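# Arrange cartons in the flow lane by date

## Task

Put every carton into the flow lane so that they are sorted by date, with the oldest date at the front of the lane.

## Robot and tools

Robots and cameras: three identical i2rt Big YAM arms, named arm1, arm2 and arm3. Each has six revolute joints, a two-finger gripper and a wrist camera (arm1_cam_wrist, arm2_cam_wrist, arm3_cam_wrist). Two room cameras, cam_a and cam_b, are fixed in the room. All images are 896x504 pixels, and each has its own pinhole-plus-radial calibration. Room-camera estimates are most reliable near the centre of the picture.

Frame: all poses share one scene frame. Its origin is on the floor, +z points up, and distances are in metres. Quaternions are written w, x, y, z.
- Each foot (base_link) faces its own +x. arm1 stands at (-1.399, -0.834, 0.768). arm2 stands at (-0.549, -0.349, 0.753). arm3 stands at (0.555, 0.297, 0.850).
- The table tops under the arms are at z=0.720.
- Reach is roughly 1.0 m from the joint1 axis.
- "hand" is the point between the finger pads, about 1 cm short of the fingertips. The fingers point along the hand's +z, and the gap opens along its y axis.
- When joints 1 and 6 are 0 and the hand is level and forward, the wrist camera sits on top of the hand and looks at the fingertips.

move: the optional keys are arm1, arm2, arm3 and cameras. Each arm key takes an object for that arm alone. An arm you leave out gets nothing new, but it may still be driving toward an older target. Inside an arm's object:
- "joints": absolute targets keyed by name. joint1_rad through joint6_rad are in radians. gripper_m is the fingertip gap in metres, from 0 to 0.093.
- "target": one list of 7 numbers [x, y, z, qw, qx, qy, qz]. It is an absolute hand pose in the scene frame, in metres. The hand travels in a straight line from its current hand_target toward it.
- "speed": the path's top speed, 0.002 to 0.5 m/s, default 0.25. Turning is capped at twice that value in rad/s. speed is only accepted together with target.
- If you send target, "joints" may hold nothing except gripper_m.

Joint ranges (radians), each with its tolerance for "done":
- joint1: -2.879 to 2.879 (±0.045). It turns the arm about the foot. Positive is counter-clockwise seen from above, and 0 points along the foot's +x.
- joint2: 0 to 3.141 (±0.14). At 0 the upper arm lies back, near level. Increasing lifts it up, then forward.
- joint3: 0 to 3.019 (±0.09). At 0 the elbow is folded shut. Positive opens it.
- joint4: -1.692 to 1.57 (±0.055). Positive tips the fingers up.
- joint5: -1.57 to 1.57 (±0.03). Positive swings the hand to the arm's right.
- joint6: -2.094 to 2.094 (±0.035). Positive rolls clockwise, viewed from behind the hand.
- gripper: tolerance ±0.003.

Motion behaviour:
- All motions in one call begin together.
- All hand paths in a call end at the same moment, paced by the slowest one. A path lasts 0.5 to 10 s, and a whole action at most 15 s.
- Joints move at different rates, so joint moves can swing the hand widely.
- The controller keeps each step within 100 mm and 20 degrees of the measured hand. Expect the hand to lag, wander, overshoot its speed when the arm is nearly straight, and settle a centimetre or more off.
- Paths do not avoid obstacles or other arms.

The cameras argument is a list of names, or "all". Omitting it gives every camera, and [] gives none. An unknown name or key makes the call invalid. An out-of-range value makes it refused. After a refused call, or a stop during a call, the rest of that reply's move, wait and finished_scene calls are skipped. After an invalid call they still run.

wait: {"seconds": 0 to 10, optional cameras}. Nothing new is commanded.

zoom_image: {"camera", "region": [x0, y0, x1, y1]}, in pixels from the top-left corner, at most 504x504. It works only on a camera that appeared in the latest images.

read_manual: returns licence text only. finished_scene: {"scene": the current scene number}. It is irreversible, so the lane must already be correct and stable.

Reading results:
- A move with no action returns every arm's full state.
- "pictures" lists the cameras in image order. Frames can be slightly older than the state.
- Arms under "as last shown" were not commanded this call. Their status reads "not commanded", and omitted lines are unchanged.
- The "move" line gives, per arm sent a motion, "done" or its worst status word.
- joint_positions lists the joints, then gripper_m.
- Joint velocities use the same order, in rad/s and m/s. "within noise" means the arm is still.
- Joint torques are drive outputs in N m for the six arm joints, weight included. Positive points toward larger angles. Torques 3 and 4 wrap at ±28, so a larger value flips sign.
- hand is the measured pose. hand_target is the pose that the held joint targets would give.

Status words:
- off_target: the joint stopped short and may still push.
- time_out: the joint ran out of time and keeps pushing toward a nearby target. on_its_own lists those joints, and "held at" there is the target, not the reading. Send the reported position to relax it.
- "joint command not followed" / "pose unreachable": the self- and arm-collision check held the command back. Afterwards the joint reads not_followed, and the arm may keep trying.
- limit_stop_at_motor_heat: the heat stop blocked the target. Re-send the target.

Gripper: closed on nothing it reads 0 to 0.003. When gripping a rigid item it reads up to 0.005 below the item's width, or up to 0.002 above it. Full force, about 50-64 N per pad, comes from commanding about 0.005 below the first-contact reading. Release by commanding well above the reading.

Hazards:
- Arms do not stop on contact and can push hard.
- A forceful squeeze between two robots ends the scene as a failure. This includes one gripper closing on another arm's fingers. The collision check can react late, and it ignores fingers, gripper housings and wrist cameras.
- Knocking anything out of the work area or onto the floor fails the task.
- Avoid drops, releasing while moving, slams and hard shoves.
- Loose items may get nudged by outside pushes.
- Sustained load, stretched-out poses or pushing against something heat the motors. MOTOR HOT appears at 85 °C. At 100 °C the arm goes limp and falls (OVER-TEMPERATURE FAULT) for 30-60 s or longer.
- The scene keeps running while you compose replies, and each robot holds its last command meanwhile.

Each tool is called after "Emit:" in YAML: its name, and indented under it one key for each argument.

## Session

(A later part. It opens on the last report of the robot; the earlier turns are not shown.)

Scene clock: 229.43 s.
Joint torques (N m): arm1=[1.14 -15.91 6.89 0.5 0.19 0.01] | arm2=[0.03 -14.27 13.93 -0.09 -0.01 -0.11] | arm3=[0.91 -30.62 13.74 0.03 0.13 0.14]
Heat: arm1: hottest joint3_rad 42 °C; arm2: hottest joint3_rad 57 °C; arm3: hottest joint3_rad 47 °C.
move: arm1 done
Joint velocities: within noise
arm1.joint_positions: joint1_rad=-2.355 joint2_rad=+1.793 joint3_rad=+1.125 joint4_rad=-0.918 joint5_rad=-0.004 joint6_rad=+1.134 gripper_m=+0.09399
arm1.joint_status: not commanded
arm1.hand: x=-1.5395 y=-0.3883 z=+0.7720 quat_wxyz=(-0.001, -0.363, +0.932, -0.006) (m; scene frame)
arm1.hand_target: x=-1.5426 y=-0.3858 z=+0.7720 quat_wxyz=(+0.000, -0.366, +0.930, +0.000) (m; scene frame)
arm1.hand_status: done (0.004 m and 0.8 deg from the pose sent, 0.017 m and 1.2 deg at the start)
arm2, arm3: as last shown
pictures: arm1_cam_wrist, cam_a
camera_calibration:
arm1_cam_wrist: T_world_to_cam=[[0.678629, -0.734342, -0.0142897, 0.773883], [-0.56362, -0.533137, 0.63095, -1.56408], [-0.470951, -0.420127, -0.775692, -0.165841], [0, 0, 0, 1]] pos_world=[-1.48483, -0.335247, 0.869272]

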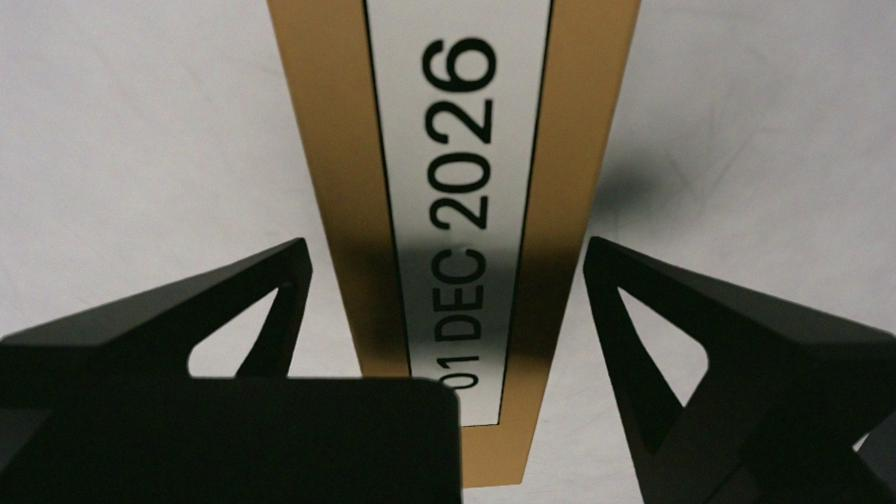

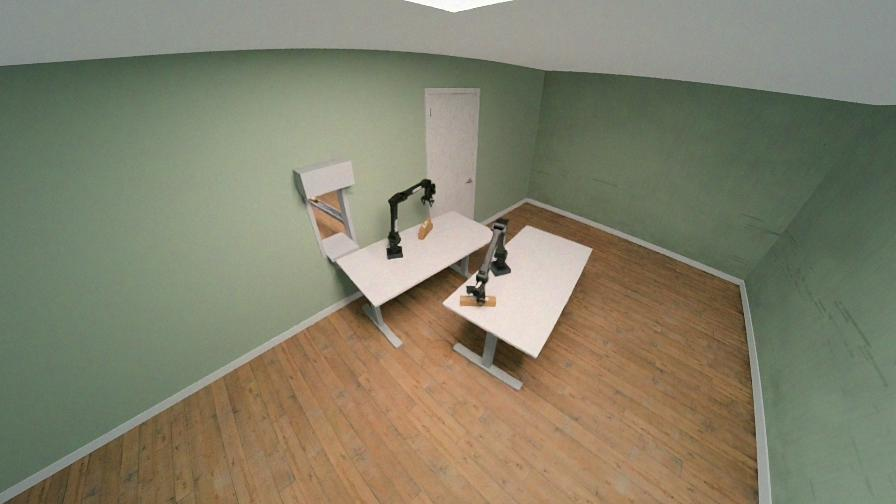

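Emit:
move:
  arm1: {"joints": {"gripper_m": 0.06}}
  cameras: ["arm1_cam_wrist"]

Scene clock: 234.77 s.
Joint torques (N m): arm1=[1.08 -15.91 6.97 0.43 0.18 0.01] | arm2=[0.03 -14.27 13.94 -0.09 0 -0.11] | arm3=[1.03 -30.45 13.65 0.06 0.14 0.15]
Heat: arm1: hottest joint2_rad 41 °C; arm2: hottest joint3_rad 57 °C; arm3: hottest joint3_rad 47 °C.
move: arm1 done
Joint velocities: within noise
arm1.joint_positions: joint1_rad=-2.355 joint2_rad=+1.793 joint3_rad=+1.123 joint4_rad=-0.918 joint5_rad=-0.004 joint6_rad=+1.134 gripper_m=+0.06071
arm1.joint_status: all done
arm1.hand: x=-1.5393 y=-0.3890 z=+0.7715 quat_wxyz=(-0.001, -0.363, +0.932, -0.006) (m; scene frame)
arm1.hand_target: x=-1.5427 y=-0.3858 z=+0.7720 quat_wxyz=(+0.000, -0.366, +0.930, +0.000) (m; scene frame)
arm1.hand_status: not commanded
arm2, arm3: as last shown
pictures: arm1_cam_wrist
camera_calibration:
arm1_cam_wrist: T_world_to_cam=[[0.678932, -0.734079, -0.0133429, 0.773089], [-0.563583, -0.53272, 0.631335, -1.56406], [-0.470558, -0.421114, -0.775396, -0.166351], [0, 0, 0, 1]] pos_world=[-1.48463, -0.335748, 0.868771]

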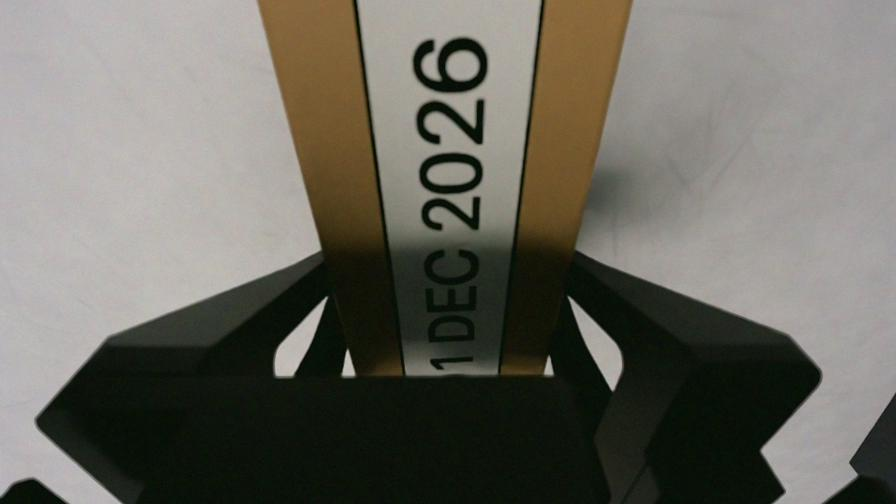

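Emit:
move:
  arm1: {"joints": {"gripper_m": 0.055}}
  cameras: ["arm1_cam_wrist"]

Scene clock: 237.37 s.
Joint torques (N m): arm1=[1.2 -15.91 6.95 0.46 0.17 0.01] | arm2=[-0.03 -14.27 13.94 -0.1 0 -0.11] | arm3=[1.14 -30.45 13.72 0.06 0.15 0.13]
Heat: arm1: hottest joint2_rad 41 °C; arm2: hottest joint3_rad 57 °C; arm3: hottest joint3_rad 47 °C.
move: arm1 off_target
Joint velocities: within noise
arm1.joint_positions: joint1_rad=-2.355 joint2_rad=+1.793 joint3_rad=+1.123 joint4_rad=-0.918 joint5_rad=-0.004 joint6_rad=+1.134 gripper_m=+0.06050
arm1.joint_status: gripper_m off_target (ended at +0.06050, target +0.05500)
arm1.hand: x=-1.5393 y=-0.3890 z=+0.7715 quat_wxyz=(-0.001, -0.363, +0.932, -0.006) (m; scene frame)
arm1.hand_target: x=-1.5427 y=-0.3858 z=+0.7720 quat_wxyz=(+0.000, -0.366, +0.930, +0.000) (m; scene frame)
arm1.hand_status: not commanded
arm2, arm3: as last shown
pictures: arm1_cam_wrist
camera_calibration:
arm1_cam_wrist: T_world_to_cam=[[0.678932, -0.734079, -0.0133429, 0.773089], [-0.563583, -0.53272, 0.631335, -1.56406], [-0.470558, -0.421114, -0.775396, -0.166351], [0, 0, 0, 1]] pos_world=[-1.48463, -0.335748, 0.868771]

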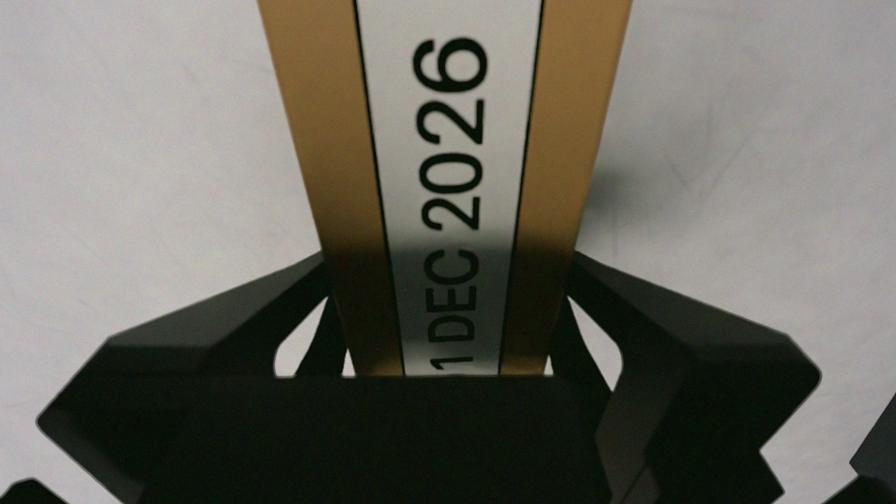

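Emit:
move:
  arm1: {"target": [-1.5426, -0.3858, 0.90, 0.0, -0.3665, 0.9304, 0.0], "speed": 0.15}
  arm2: {"target": [-0.4845, -0.822, 0.91, 0.0, 0.4764, 0.8792, 0.0], "speed": 0.15}
  arm3: {"target": [0.35, -0.42, 0.88, 0.0, 0.7071, 0.7071, 0.0], "speed": 0.15}

Scene clock: 276.63 s.
Joint torques (N m): arm1=[1.03 -17.2 12.45 -0.46 0.18 0.01] | arm2=[-0.56 -14.04 8.57 0.68 -0.02 -0.13] | arm3=[-0.73 -28.86 15.51 0.02 0.09 -0.03]
Heat: arm1: hottest joint2_rad 41 °C; arm2: hottest joint3_rad 58 °C; arm3: hottest joint3_rad 47 °C.
move: arm1 off_target; arm2 done; arm3 off_target
Joint velocities: within noise
arm1.joint_positions: joint1_rad=-2.355 joint2_rad=+1.653 joint3_rad=+1.223 joint4_rad=-1.221 joint5_rad=-0.004 joint6_rad=+1.134 gripper_m=+0.06048
arm1.joint_status: not commanded
arm1.hand: x=-1.5340 y=-0.4069 z=+0.8679 quat_wxyz=(-0.003, -0.362, +0.931, -0.037) (m; scene frame)
arm1.hand_target: x=-1.5421 y=-0.3875 z=+0.9001 quat_wxyz=(+0.000, -0.366, +0.930, +0.000) (m; scene frame)
arm1.hand_status: off_target (0.039 m and 4.3 deg from the pose sent, 0.129 m and 0.9 deg at the start)
arm2.joint_positions: joint1_rad=+2.259 joint2_rad=+1.645 joint3_rad=+1.371 joint4_rad=-1.310 joint5_rad=+0.007 joint6_rad=-0.425 gripper_m=+0.09398
arm2.joint_status: not commanded
arm2.hand: x=-0.4802 y=-0.8243 z=+0.9133 quat_wxyz=(+0.000, +0.478, +0.878, +0.000) (m; scene frame)
arm2.hand_target: x=-0.4845 y=-0.8220 z=+0.9101 quat_wxyz=(+0.000, +0.476, +0.879, +0.000) (m; scene frame)
arm2.hand_status: done (0.006 m and 0.2 deg from the pose sent, 0.136 m and 25.1 deg at the start)
arm3.joint_positions: joint1_rad=+0.468 joint2_rad=+2.450 joint3_rad=+2.359 joint4_rad=-1.480 joint5_rad=+0.000 joint6_rad=-0.268 gripper_m=+0.09396
arm3.joint_status: not commanded
arm3.hand: x=+0.3596 y=-0.4133 z=+0.8884 quat_wxyz=(+0.000, -0.707, -0.708, -0.001) (m; scene frame)
arm3.hand_target: x=+0.3501 y=-0.4192 z=+0.8800 quat_wxyz=(+0.000, -0.707, -0.707, +0.001) (m; scene frame)
arm3.hand_status: off_target (0.014 m and 0.2 deg from the pose sent, 0.082 m and 13.0 deg at the start)
pictures: arm1_cam_wrist, arm2_cam_wrist, arm3_cam_wrist, cam_a, cam_b
camera_calibration:
arm1_cam_wrist: T_world_to_cam=[[0.678452, -0.733409, 0.042599, 0.708607], [-0.575683, -0.494732, 0.651021, -1.65167], [-0.45639, -0.46621, -0.757863, -0.108536], [0, 0, 0, 1]] pos_world=[-1.48113, -0.348038, 0.962833]
arm2_cam_wrist: T_world_to_cam=[[-0.836904, -0.547213, 0.0122575, -0.866157], [-0.445715, 0.69433, 0.565017, -0.149744], [-0.317695, 0.467402, -0.824988, 1.10904], [0, 0, 0, 1]] pos_world=[-0.439298, -0.888366, 1.01017]
arm3_cam_wrist: T_world_to_cam=[[-0.999884, 0.0144581, -0.00483618, 0.370766], [0.00871919, 0.802535, 0.596541, -0.19953], [0.0125061, 0.596429, -0.802568, 1.07805], [0, 0, 0, 1]] pos_world=[0.35898, -0.48821, 0.986027]

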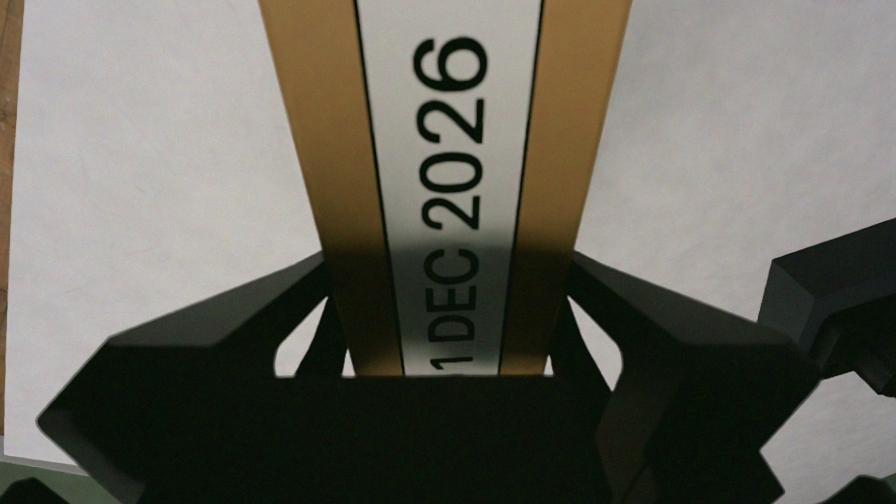

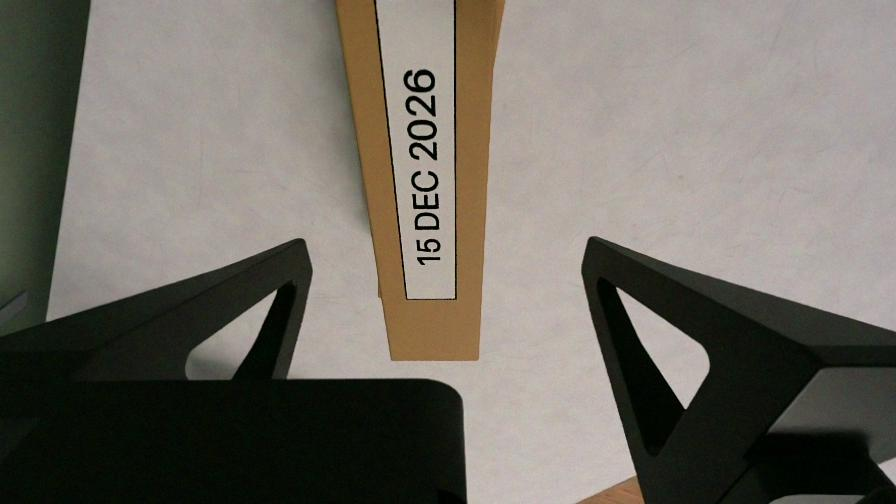

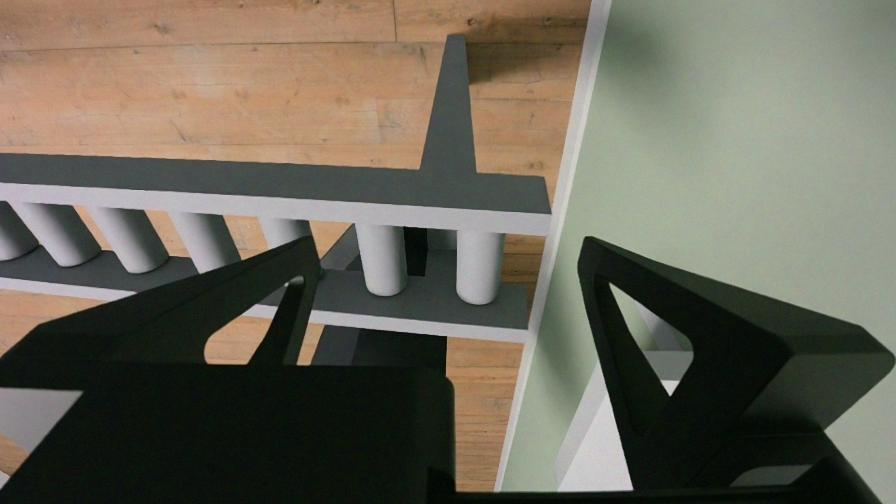

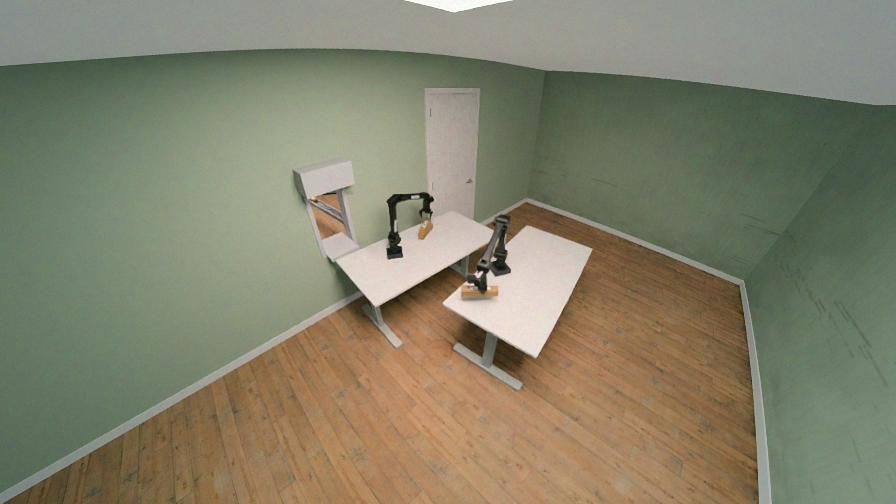

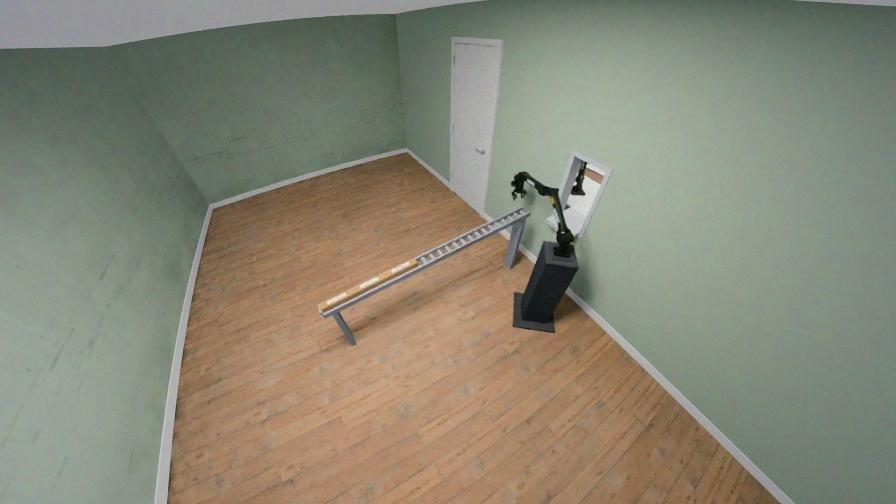

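Emit:
zoom_image:
  camera: "arm3_cam_wrist"
  region: [300, 140, 600, 370]

Emit:
zoom_image:
  camera: "arm3_cam_wrist"
  region: [0, 140, 300, 370]

Emit:
zoom_image:
  camera: "cam_b"
  region: [480, 150, 600, 260]

Scaled by 1.680 from the camera's 896x504 image, which has a finer 1280x720 frame.

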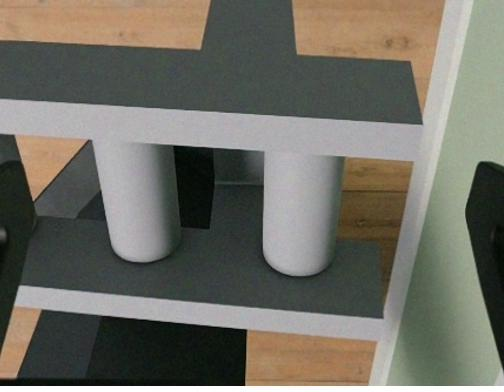

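Scaled by 1.680 from the camera's 896x504 image, which has a finer 1280x720 frame.

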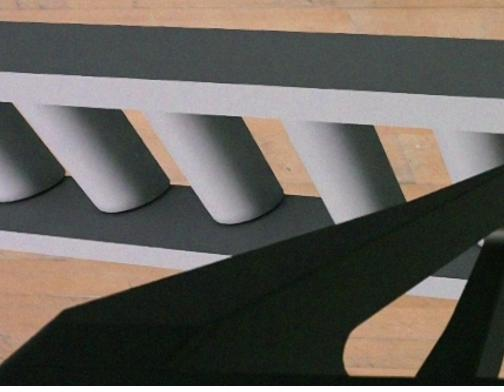

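Scaled by 4.200 from the camera's 896x504 image, which has a finer 1280x720 frame.

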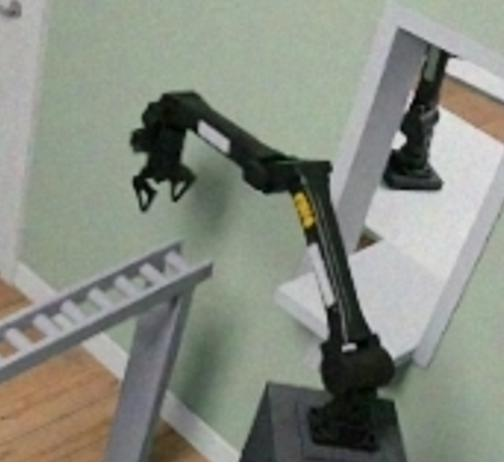

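Emit:
move:
  arm1: {"joints": {"joint1_rad": 2.257, "joint2_rad": 1.66, "joint3_rad": 1.59, "joint4_rad": -1.45, "joint5_rad": 0.0, "joint6_rad": -0.684}}
  arm2: {"target": [-0.4809, -0.8077, 0.805, 0.0, 0.4764, 0.8792, 0.0], "speed": 0.1}
  cameras: ["arm1_cam_wrist", "arm2_cam_wrist", "cam_a"]

Emit:
zoom_image:
  camera: "cam_a"
  region: [360, 160, 560, 310]

Scene clock: 325.00 s.
Joint torques (N m): arm1=[0.26 -20.31 10.15 -0.23 -0.07 -0.04] | arm2=[0.09 -12.04 7.87 0.75 -0.03 -0.02] | arm3=[-0.85 -28.92 15.54 0.05 0.08 -0.03]
Heat: arm1: hottest joint3_rad 44 °C; arm2: hottest joint3_rad 50 °C; arm3: hottest joint3_rad 51 °C.
move: arm1 done; arm2 off_target
Joint velocities: within noise
arm1.joint_positions: joint1_rad=+2.257 joint2_rad=+1.696 joint3_rad=+1.572 joint4_rad=-1.441 joint5_rad=+0.001 joint6_rad=-0.677 gripper_m=+0.06039
arm1.joint_status: all done
arm1.hand: x=-0.8926 y=-0.7305 z=+0.9741 quat_wxyz=(-0.005, +0.427, -0.904, +0.000) (m; scene frame)
arm1.hand_target: x=-0.8931 y=-0.7305 z=+0.9988 quat_wxyz=(-0.027, +0.430, -0.903, +0.004) (m; scene frame)
arm1.hand_status: not commanded
arm2.joint_positions: joint1_rad=+2.259 joint2_rad=+1.699 joint3_rad=+1.166 joint4_rad=-1.032 joint5_rad=+0.007 joint6_rad=-0.426 gripper_m=+0.09398
arm2.joint_status: not commanded
arm2.hand: x=-0.4814 y=-0.8116 z=+0.8166 quat_wxyz=(+0.006, +0.478, +0.878, -0.007) (m; scene frame)
arm2.hand_target: x=-0.4810 y=-0.8076 z=+0.8054 quat_wxyz=(+0.000, +0.476, +0.879, +0.000) (m; scene frame)
arm2.hand_status: off_target (0.012 m and 1.1 deg from the pose sent, 0.109 m and 0.2 deg at the start)
arm3.joint_positions: joint1_rad=+0.468 joint2_rad=+2.450 joint3_rad=+2.359 joint4_rad=-1.480 joint5_rad=+0.000 joint6_rad=-0.269 gripper_m=+0.09396
arm3.joint_status: not commanded
arm3.hand: x=+0.3596 y=-0.4134 z=+0.8886 quat_wxyz=(-0.001, -0.707, -0.708, -0.001) (m; scene frame)
arm3.hand_target: x=+0.3501 y=-0.4192 z=+0.8801 quat_wxyz=(+0.000, -0.707, -0.707, +0.001) (m; scene frame)
arm3.hand_status: not commanded
pictures: arm1_cam_wrist, arm2_cam_wrist, cam_a
camera_calibration:
arm1_cam_wrist: T_world_to_cam=[[0.774676, -0.632006, -0.0211167, 0.253699], [-0.486185, -0.616626, 0.61919, -1.48981], [-0.404353, -0.469405, -0.784957, 0.184259], [0, 0, 0, 1]] pos_world=[-0.846353, -0.671824, 1.07247]
arm2_cam_wrist: T_world_to_cam=[[-0.836785, -0.547163, 0.020063, -0.865277], [-0.447451, 0.704493, 0.550887, -0.0854765], [-0.315559, 0.451997, -0.834339, 1.01915], [0, 0, 0, 1]] pos_world=[-0.440696, -0.873881, 0.914761]

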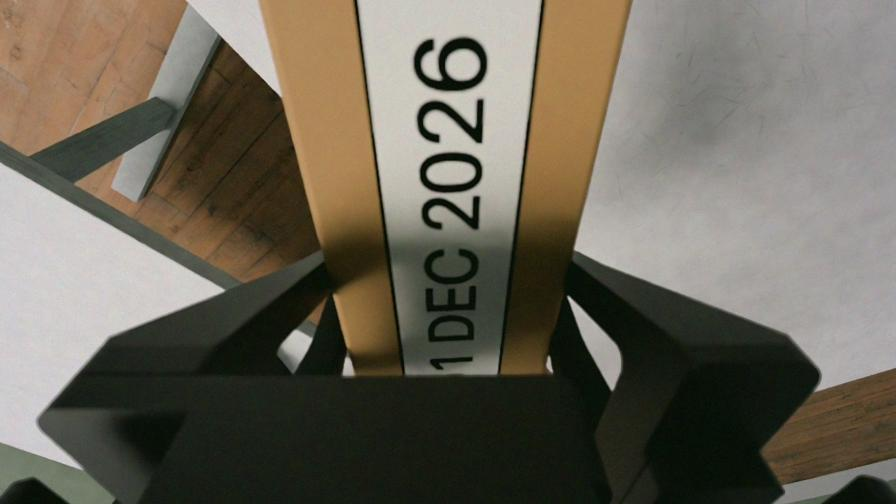

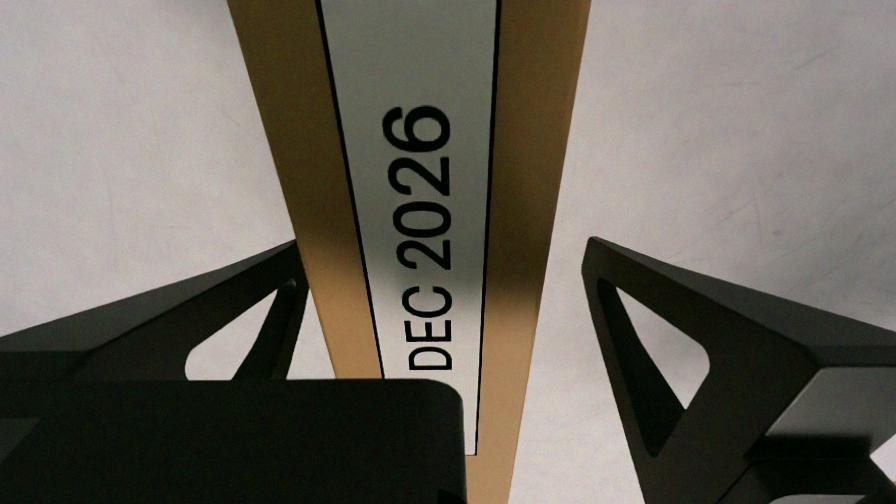

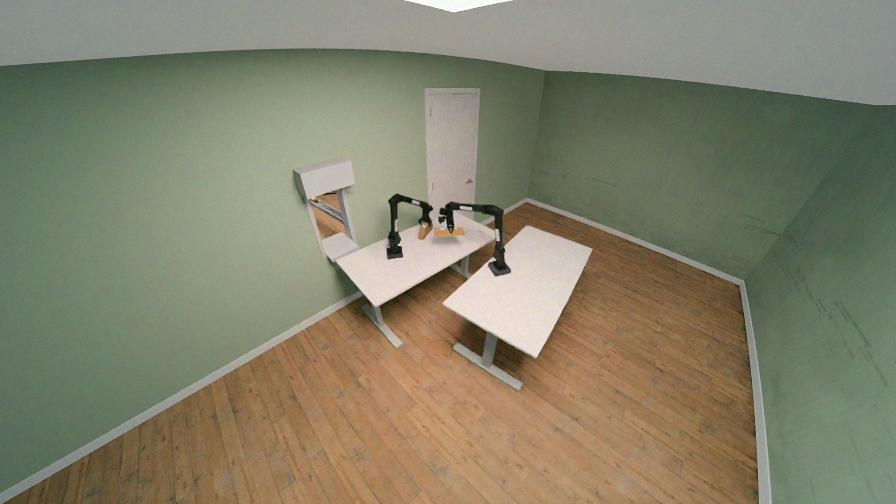

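Scaled by 2.520 from the camera's 896x504 image, which has a finer 1280x720 frame.

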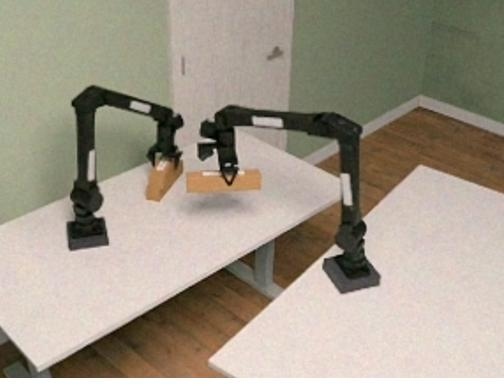

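Emit:
zoom_image:
  camera: "arm2_cam_wrist"
  region: [230, 180, 430, 300]

Emit:
zoom_image:
  camera: "cam_a"
  region: [400, 180, 480, 250]

Scaled by 2.520 from the camera's 896x504 image, which has a finer 1280x720 frame.

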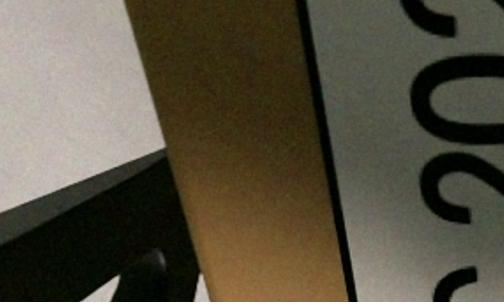

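Scaled by 6.300 from the camera's 896x504 image, which has a finer 1280x720 frame.

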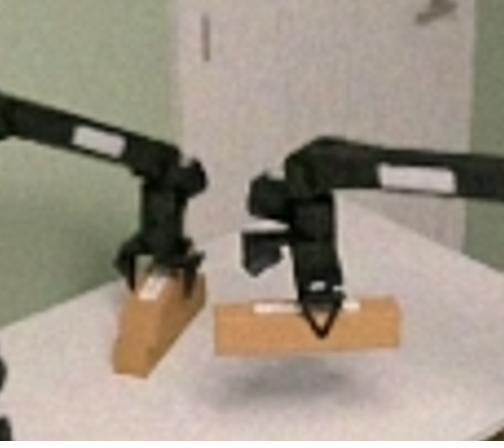

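Emit:
move:
  arm1: {"target": [-0.83, -0.73, 0.84, 0.0, -0.4297, 0.9030, 0.0], "speed": 0.15}
  arm2: {"target": [-0.476, -0.8043, 0.801, 0.0, 0.4764, 0.8792, 0.0], "speed": 0.1}
  cameras: ["arm1_cam_wrist", "arm2_cam_wrist", "cam_a"]

Emit:
zoom_image:
  camera: "cam_a"
  region: [400, 180, 480, 250]

Scene clock: 337.87 s.
Joint torques (N m): arm1=[-0.32 -21.36 10.22 0.28 0.01 -0.06] | arm2=[0.67 -12.04 7.6 0.76 -0.03 0.09] | arm3=[-0.91 -28.75 15.54 0.05 0.09 -0.03]
Heat: arm1: hottest joint3_rad 44 °C; arm2: hottest joint3_rad 48 °C; arm3: hottest joint3_rad 51 °C.
move: arm1 off_target; arm2 off_target
Joint velocities: within noise
arm1.joint_positions: joint1_rad=+2.252 joint2_rad=+1.964 joint3_rad=+1.533 joint4_rad=-1.203 joint5_rad=+0.005 joint6_rad=-0.695 gripper_m=+0.06039
arm1.joint_status: not commanded
arm1.hand: x=-0.8485 y=-0.7241 z=+0.8185 quat_wxyz=(+0.029, +0.433, -0.901, -0.007) (m; scene frame)
arm1.hand_target: x=-0.8309 y=-0.7302 z=+0.8403 quat_wxyz=(+0.000, +0.430, -0.903, +0.000) (m; scene frame)
arm1.hand_status: off_target (0.029 m and 3.5 deg from the pose sent, 0.148 m and 0.7 deg at the start)
arm2.joint_positions: joint1_rad=+2.263 joint2_rad=+1.699 joint3_rad=+1.157 joint4_rad=-1.020 joint5_rad=+0.007 joint6_rad=-0.426 gripper_m=+0.09398
arm2.joint_status: not commanded
arm2.hand: x=-0.4798 y=-0.8100 z=+0.8133 quat_wxyz=(+0.007, +0.476, +0.879, -0.008) (m; scene frame)
arm2.hand_target: x=-0.4762 y=-0.8041 z=+0.8014 quat_wxyz=(+0.000, +0.476, +0.879, +0.000) (m; scene frame)
arm2.hand_status: off_target (0.014 m and 1.2 deg from the pose sent, 0.018 m and 1.1 deg at the start)
arm3: as last shown
arm3.hand_target: x=+0.3501 y=-0.4192 z=+0.8800 quat_wxyz=(+0.000, -0.707, -0.707, +0.001) (m; scene frame)
pictures: arm1_cam_wrist, arm2_cam_wrist, cam_a
camera_calibration:
arm1_cam_wrist: T_world_to_cam=[[0.779978, -0.622608, -0.063189, 0.265987], [-0.434591, -0.61154, 0.661173, -1.35495], [-0.450295, -0.488239, -0.747568, -0.000282532], [0, 0, 0, 1]] pos_world=[-0.796439, -0.663137, 0.912452]
arm2_cam_wrist: T_world_to_cam=[[-0.83474, -0.550241, 0.021078, -0.865327], [-0.450257, 0.704095, 0.549107, -0.0843255], [-0.316982, 0.448871, -0.835486, 1.01392], [0, 0, 0, 1]] pos_world=[-0.438896, -0.871886, 0.911661]

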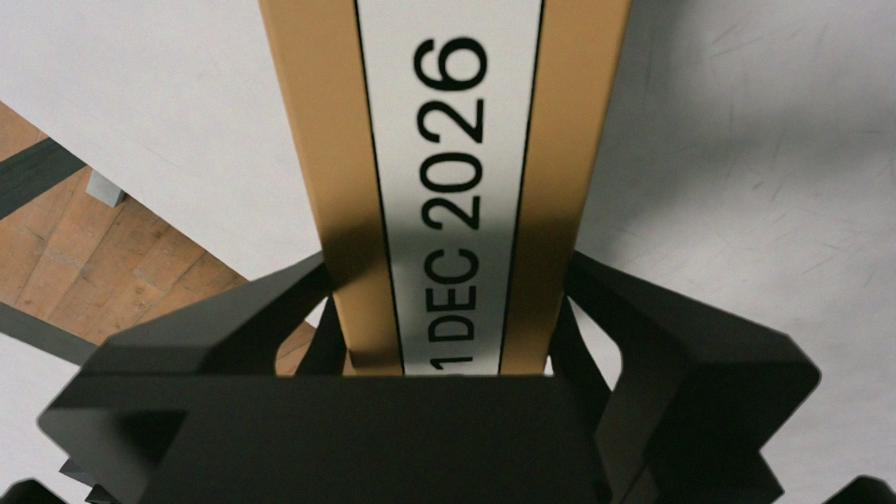

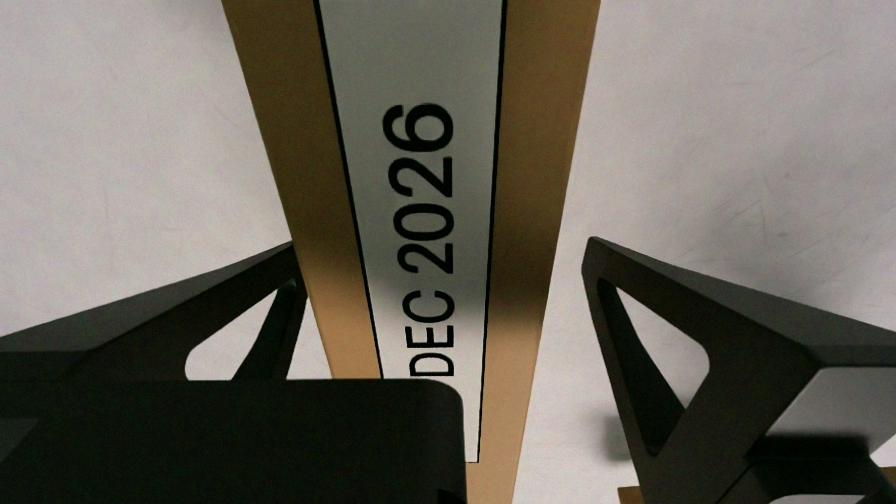

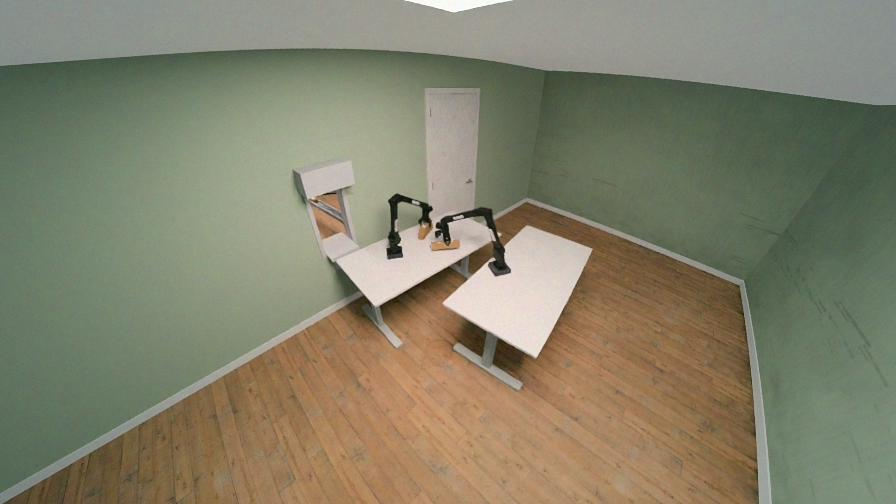

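Scaled by 6.300 from the camera's 896x504 image, which has a finer 1280x720 frame.

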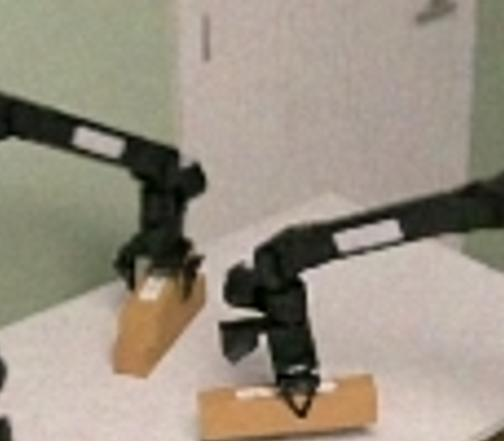

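Emit:
zoom_image:
  camera: "cam_a"
  region: [410, 215, 480, 265]

Scaled by 7.200 from the camera's 896x504 image, which has a finer 1280x720 frame.

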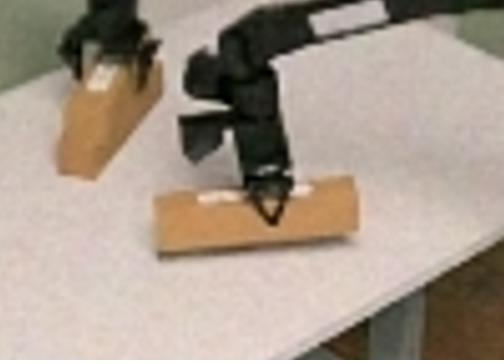

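Emit:
move:
  arm1: {"joints": {"joint2_rad": 1.921, "joint3_rad": 1.541, "joint4_rad": -1.128}}
  arm2: {"joints": {"gripper_m": 0.055}}
  cameras: ["arm1_cam_wrist", "arm2_cam_wrist", "cam_a"]

Emit:
zoom_image:
  camera: "cam_a"
  region: [410, 215, 480, 265]

Scene clock: 353.40 s.
Joint torques (N m): arm1=[-0.32 -23.82 8.75 0.5 0.01 -0.07] | arm2=[0.56 -12.04 7.6 0.76 0.02 0.09] | arm3=[-0.85 -28.81 15.49 0.06 0.09 -0.03]
Heat: arm1: hottest joint3_rad 43 °C; arm2: hottest joint3_rad 47 °C; arm3: hottest joint3_rad 52 °C.
move: arm1 done; arm2 off_target
Joint velocities: within noise
arm1.joint_positions: joint1_rad=+2.252 joint2_rad=+1.961 joint3_rad=+1.529 joint4_rad=-1.139 joint5_rad=+0.005 joint6_rad=-0.695 gripper_m=+0.06039
arm1.joint_status: all done
arm1.hand: x=-0.8343 y=-0.7212 z=+0.8186 quat_wxyz=(-0.002, +0.433, -0.902, +0.001) (m; scene frame)
arm1.hand_target: x=-0.8226 y=-0.7287 z=+0.8455 quat_wxyz=(-0.032, +0.429, -0.903, +0.009) (m; scene frame)
arm1.hand_status: not commanded
arm2.joint_positions: joint1_rad=+2.264 joint2_rad=+1.699 joint3_rad=+1.157 joint4_rad=-1.019 joint5_rad=+0.005 joint6_rad=-0.426 gripper_m=+0.06072
arm2.joint_status: gripper_m off_target (ended at +0.06075, target +0.05500)
arm2.hand: x=-0.4792 y=-0.8100 z=+0.8133 quat_wxyz=(+0.007, +0.476, +0.880, -0.008) (m; scene frame)
arm2.hand_target: x=-0.4762 y=-0.8041 z=+0.8014 quat_wxyz=(+0.000, +0.476, +0.879, +0.000) (m; scene frame)
arm2.hand_status: not commanded
arm3: as last shown
pictures: arm1_cam_wrist, arm2_cam_wrist, cam_a
camera_calibration:
arm1_cam_wrist: T_world_to_cam=[[0.782699, -0.622012, -0.0220153, 0.225639], [-0.474935, -0.619741, 0.624787, -1.35684], [-0.402268, -0.478564, -0.780485, 0.0817045], [0, 0, 0, 1]] pos_world=[-0.788153, -0.66144, 0.916474]
arm2_cam_wrist: T_world_to_cam=[[-0.834331, -0.550905, 0.0198868, -0.864225], [-0.451655, 0.703812, 0.548321, -0.084296], [-0.31607, 0.448499, -0.836031, 1.01474], [0, 0, 0, 1]] pos_world=[-0.438395, -0.871886, 0.91176]

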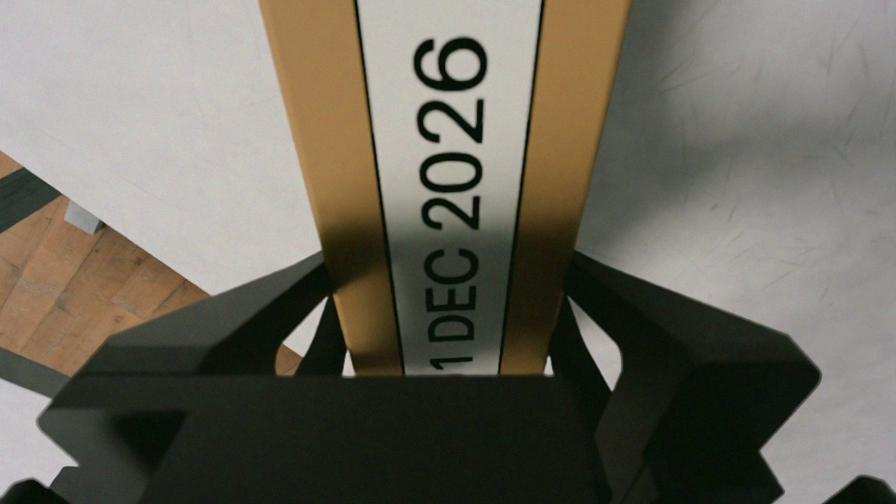

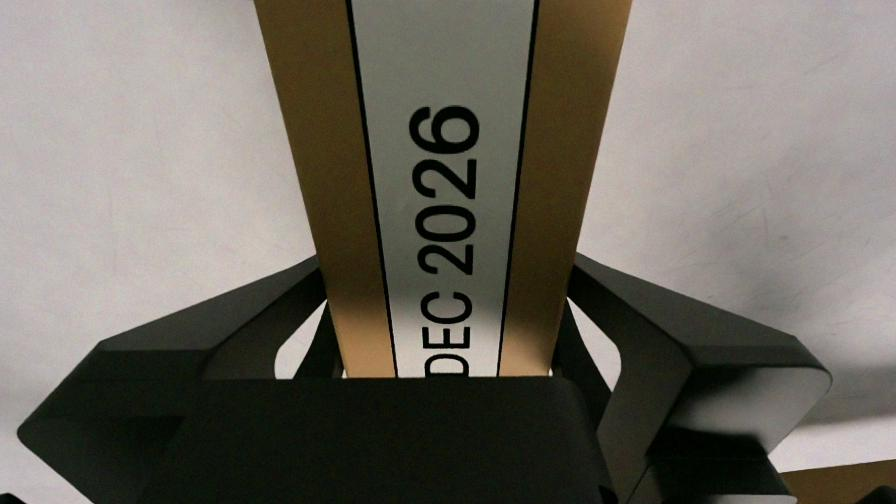

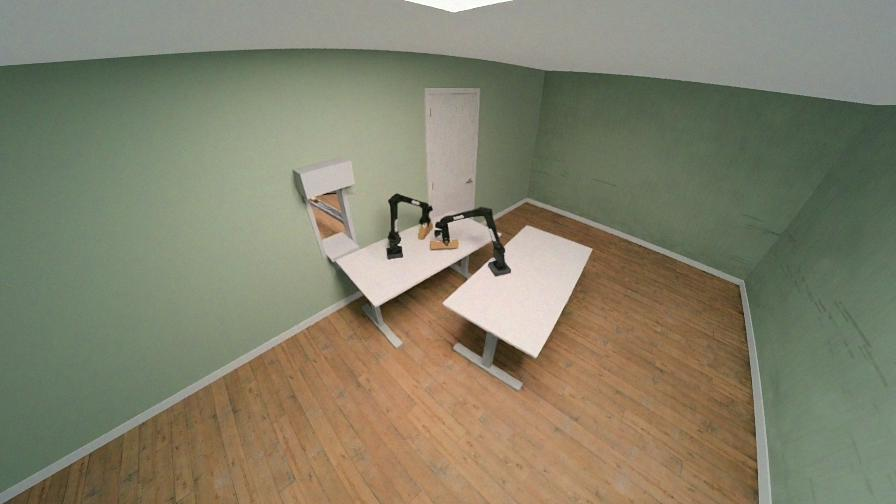

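Scaled by 7.200 from the camera's 896x504 image, which has a finer 1280x720 frame.

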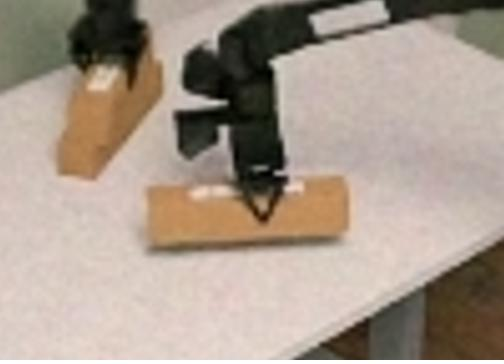

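Emit:
move:
  arm1: {"target": [-0.8226, -0.7287, 0.830, -0.032, 0.429, -0.903, 0.009], "speed": 0.05}
  arm2: {"target": [-0.478, -0.809, 0.88, 0.0, 0.4764, 0.8792, 0.0], "speed": 0.1}
  cameras: ["arm2_cam_wrist", "cam_a"]

Emit:
zoom_image:
  camera: "cam_a"
  region: [410, 215, 480, 265]

Scene clock: 361.10 s.
Joint torques (N m): arm1=[-0.32 -22.36 8.68 0.53 0.02 -0.06] | arm2=[0.26 -13.68 13.96 -0.28 -0.01 0.03] | arm3=[-0.79 -28.98 15.61 0.06 0.09 -0.03]
Heat: arm1: hottest joint3_rad 43 °C; arm2: hottest joint3_rad 47 °C; arm3: hottest joint3_rad 52 °C.
move: arm1 off_target; arm2 off_target
Joint velocities: within noise
arm1.joint_positions: joint1_rad=+2.252 joint2_rad=+1.961 joint3_rad=+1.508 joint4_rad=-1.103 joint5_rad=+0.006 joint6_rad=-0.695 gripper_m=+0.06039
arm1.joint_status: not commanded
arm1.hand: x=-0.8340 y=-0.7213 z=+0.8115 quat_wxyz=(-0.009, +0.433, -0.901, +0.003) (m; scene frame)
arm1.hand_target: x=-0.8230 y=-0.7288 z=+0.8301 quat_wxyz=(-0.032, +0.429, -0.903, +0.009) (m; scene frame)
arm1.hand_status: off_target (0.023 m and 2.8 deg from the pose sent, 0.018 m and 3.6 deg at the start)
arm2.joint_positions: joint1_rad=+2.264 joint2_rad=+1.639 joint3_rad=+1.198 joint4_rad=-1.206 joint5_rad=+0.006 joint6_rad=-0.425 gripper_m=+0.06072
arm2.joint_status: not commanded
arm2.hand: x=-0.4834 y=-0.7851 z=+0.8542 quat_wxyz=(-0.018, +0.476, +0.879, +0.026) (m; scene frame)
arm2.hand_target: x=-0.4782 y=-0.8073 z=+0.8804 quat_wxyz=(+0.000, +0.477, +0.879, +0.000) (m; scene frame)
arm2.hand_status: off_target (0.036 m and 3.6 deg from the pose sent, 0.067 m and 1.2 deg at the start)
arm3: as last shown
pictures: arm2_cam_wrist, cam_a
camera_calibration:
arm2_cam_wrist: T_world_to_cam=[[-0.834565, -0.550698, -0.0152615, -0.824655], [-0.443575, 0.655278, 0.611435, -0.214256], [-0.326716, 0.517051, -0.791148, 1.04666], [0, 0, 0, 1]] pos_world=[-0.441306, -0.854916, 0.946482]

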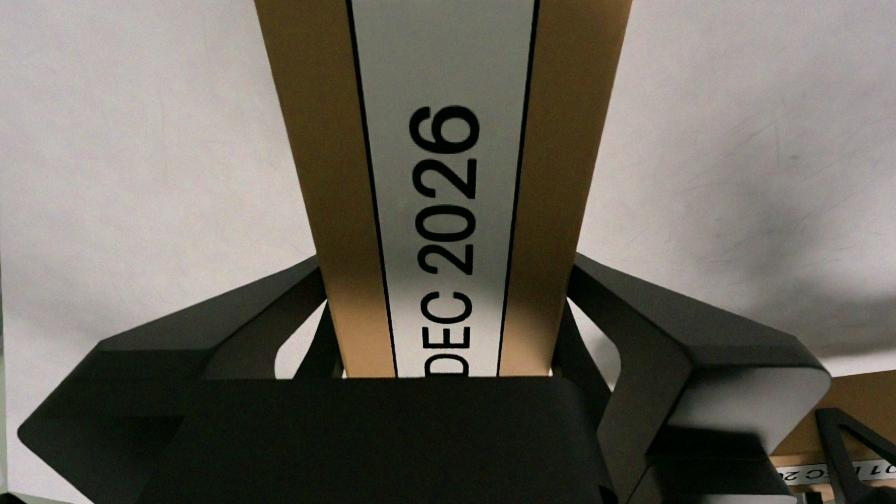

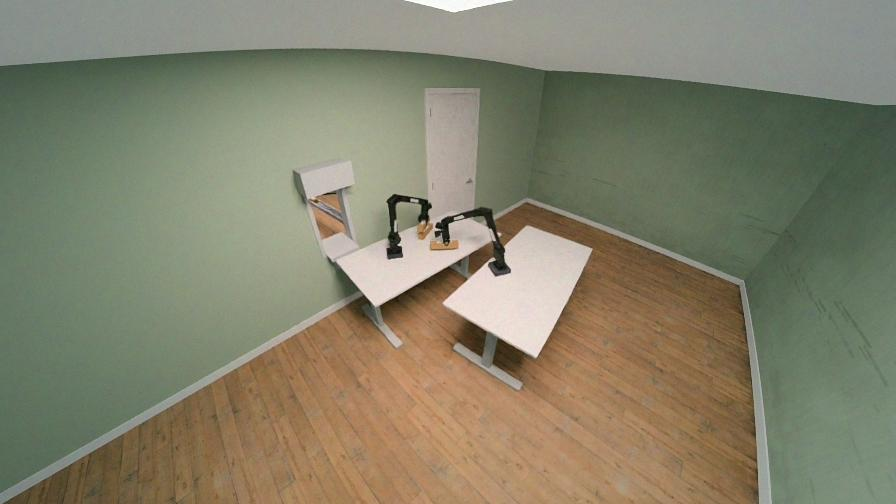

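Scaled by 7.200 from the camera's 896x504 image, which has a finer 1280x720 frame.

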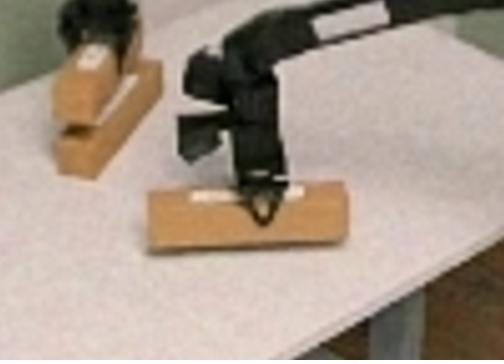

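Emit:
move:
  arm1: {"target": [-0.8226, -0.7287, 0.818, -0.032, 0.429, -0.903, 0.009], "speed": 0.05}
  arm2: {"joints": {"joint2_rad": 1.45, "joint3_rad": 1.36, "joint4_rad": -1.45}}
  cameras: ["arm1_cam_wrist", "cam_a"]

Emit:
zoom_image:
  camera: "cam_a"
  region: [410, 215, 480, 265]

Scene clock: 375.73 s.
Joint torques (N m): arm1=[-0.26 -21.13 8.62 0.57 0.01 -0.06] | arm2=[0.26 -10.46 13.79 -0.09 -0.01 0.04] | arm3=[-0.91 -29.1 15.53 0.09 0.1 -0.02]
Heat: arm1: hottest joint2_rad 43 °C; arm2: hottest joint3_rad 50 °C; arm3: hottest joint3_rad 52 °C.
move: arm1 off_target; arm2 done
Joint velocities: within noise
arm1.joint_positions: joint1_rad=+2.252 joint2_rad=+1.961 joint3_rad=+1.495 joint4_rad=-1.077 joint5_rad=+0.006 joint6_rad=-0.695 gripper_m=+0.06039
arm1.joint_status: not commanded
arm1.hand: x=-0.8331 y=-0.7210 z=+0.8070 quat_wxyz=(-0.015, +0.433, -0.901, +0.004) (m; scene frame)
arm1.hand_target: x=-0.8228 y=-0.7287 z=+0.8182 quat_wxyz=(-0.032, +0.429, -0.903, +0.009) (m; scene frame)
arm1.hand_status: off_target (0.017 m and 2.1 deg from the pose sent, 0.015 m and 2.8 deg at the start)
arm2.joint_positions: joint1_rad=+2.264 joint2_rad=+1.450 joint3_rad=+1.312 joint4_rad=-1.441 joint5_rad=+0.006 joint6_rad=-0.425 gripper_m=+0.06072
arm2.joint_status: all done
arm2.hand: x=-0.4879 y=-0.7617 z=+0.9747 quat_wxyz=(+0.002, +0.476, +0.879, -0.001) (m; scene frame)
arm2.hand_target: x=-0.4846 y=-0.7729 z=+0.9931 quat_wxyz=(+0.014, +0.477, +0.879, -0.017) (m; scene frame)
arm2.hand_status: not commanded
arm3: as last shown
pictures: arm1_cam_wrist, cam_a
camera_calibration:
arm1_cam_wrist: T_world_to_cam=[[0.78294, -0.622087, -0.00375081, 0.209993], [-0.491734, -0.622553, 0.60879, -1.35204], [-0.381055, -0.474801, -0.793323, 0.103923], [0, 0, 0, 1]] pos_world=[-0.789657, -0.66174, 0.90634]

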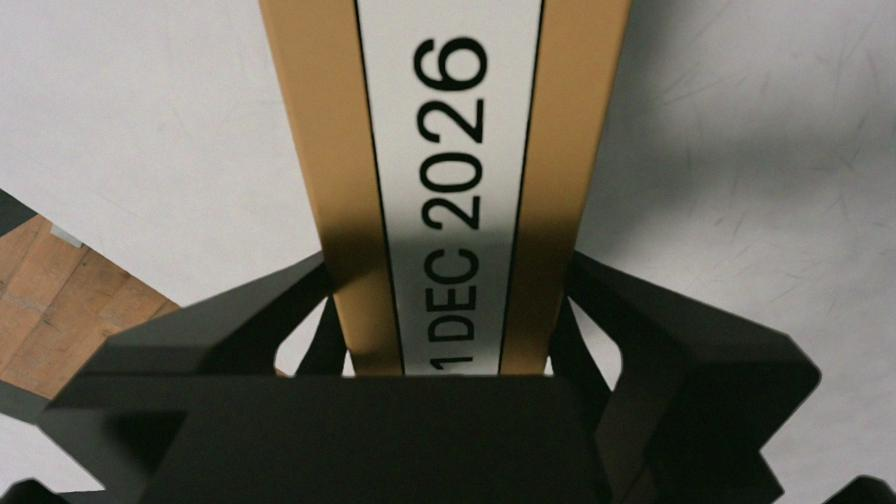

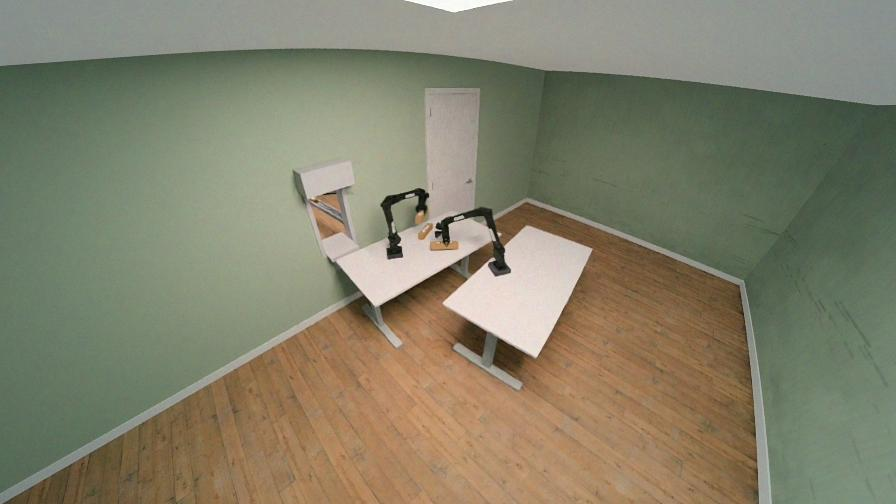

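Scaled by 7.200 from the camera's 896x504 image, which has a finer 1280x720 frame.

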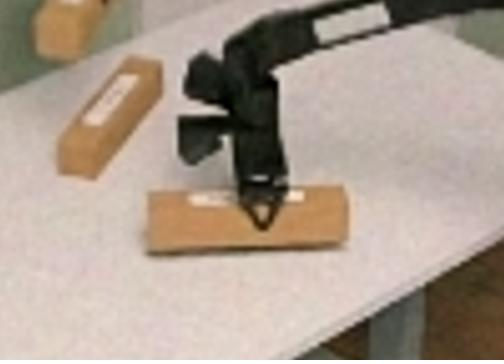

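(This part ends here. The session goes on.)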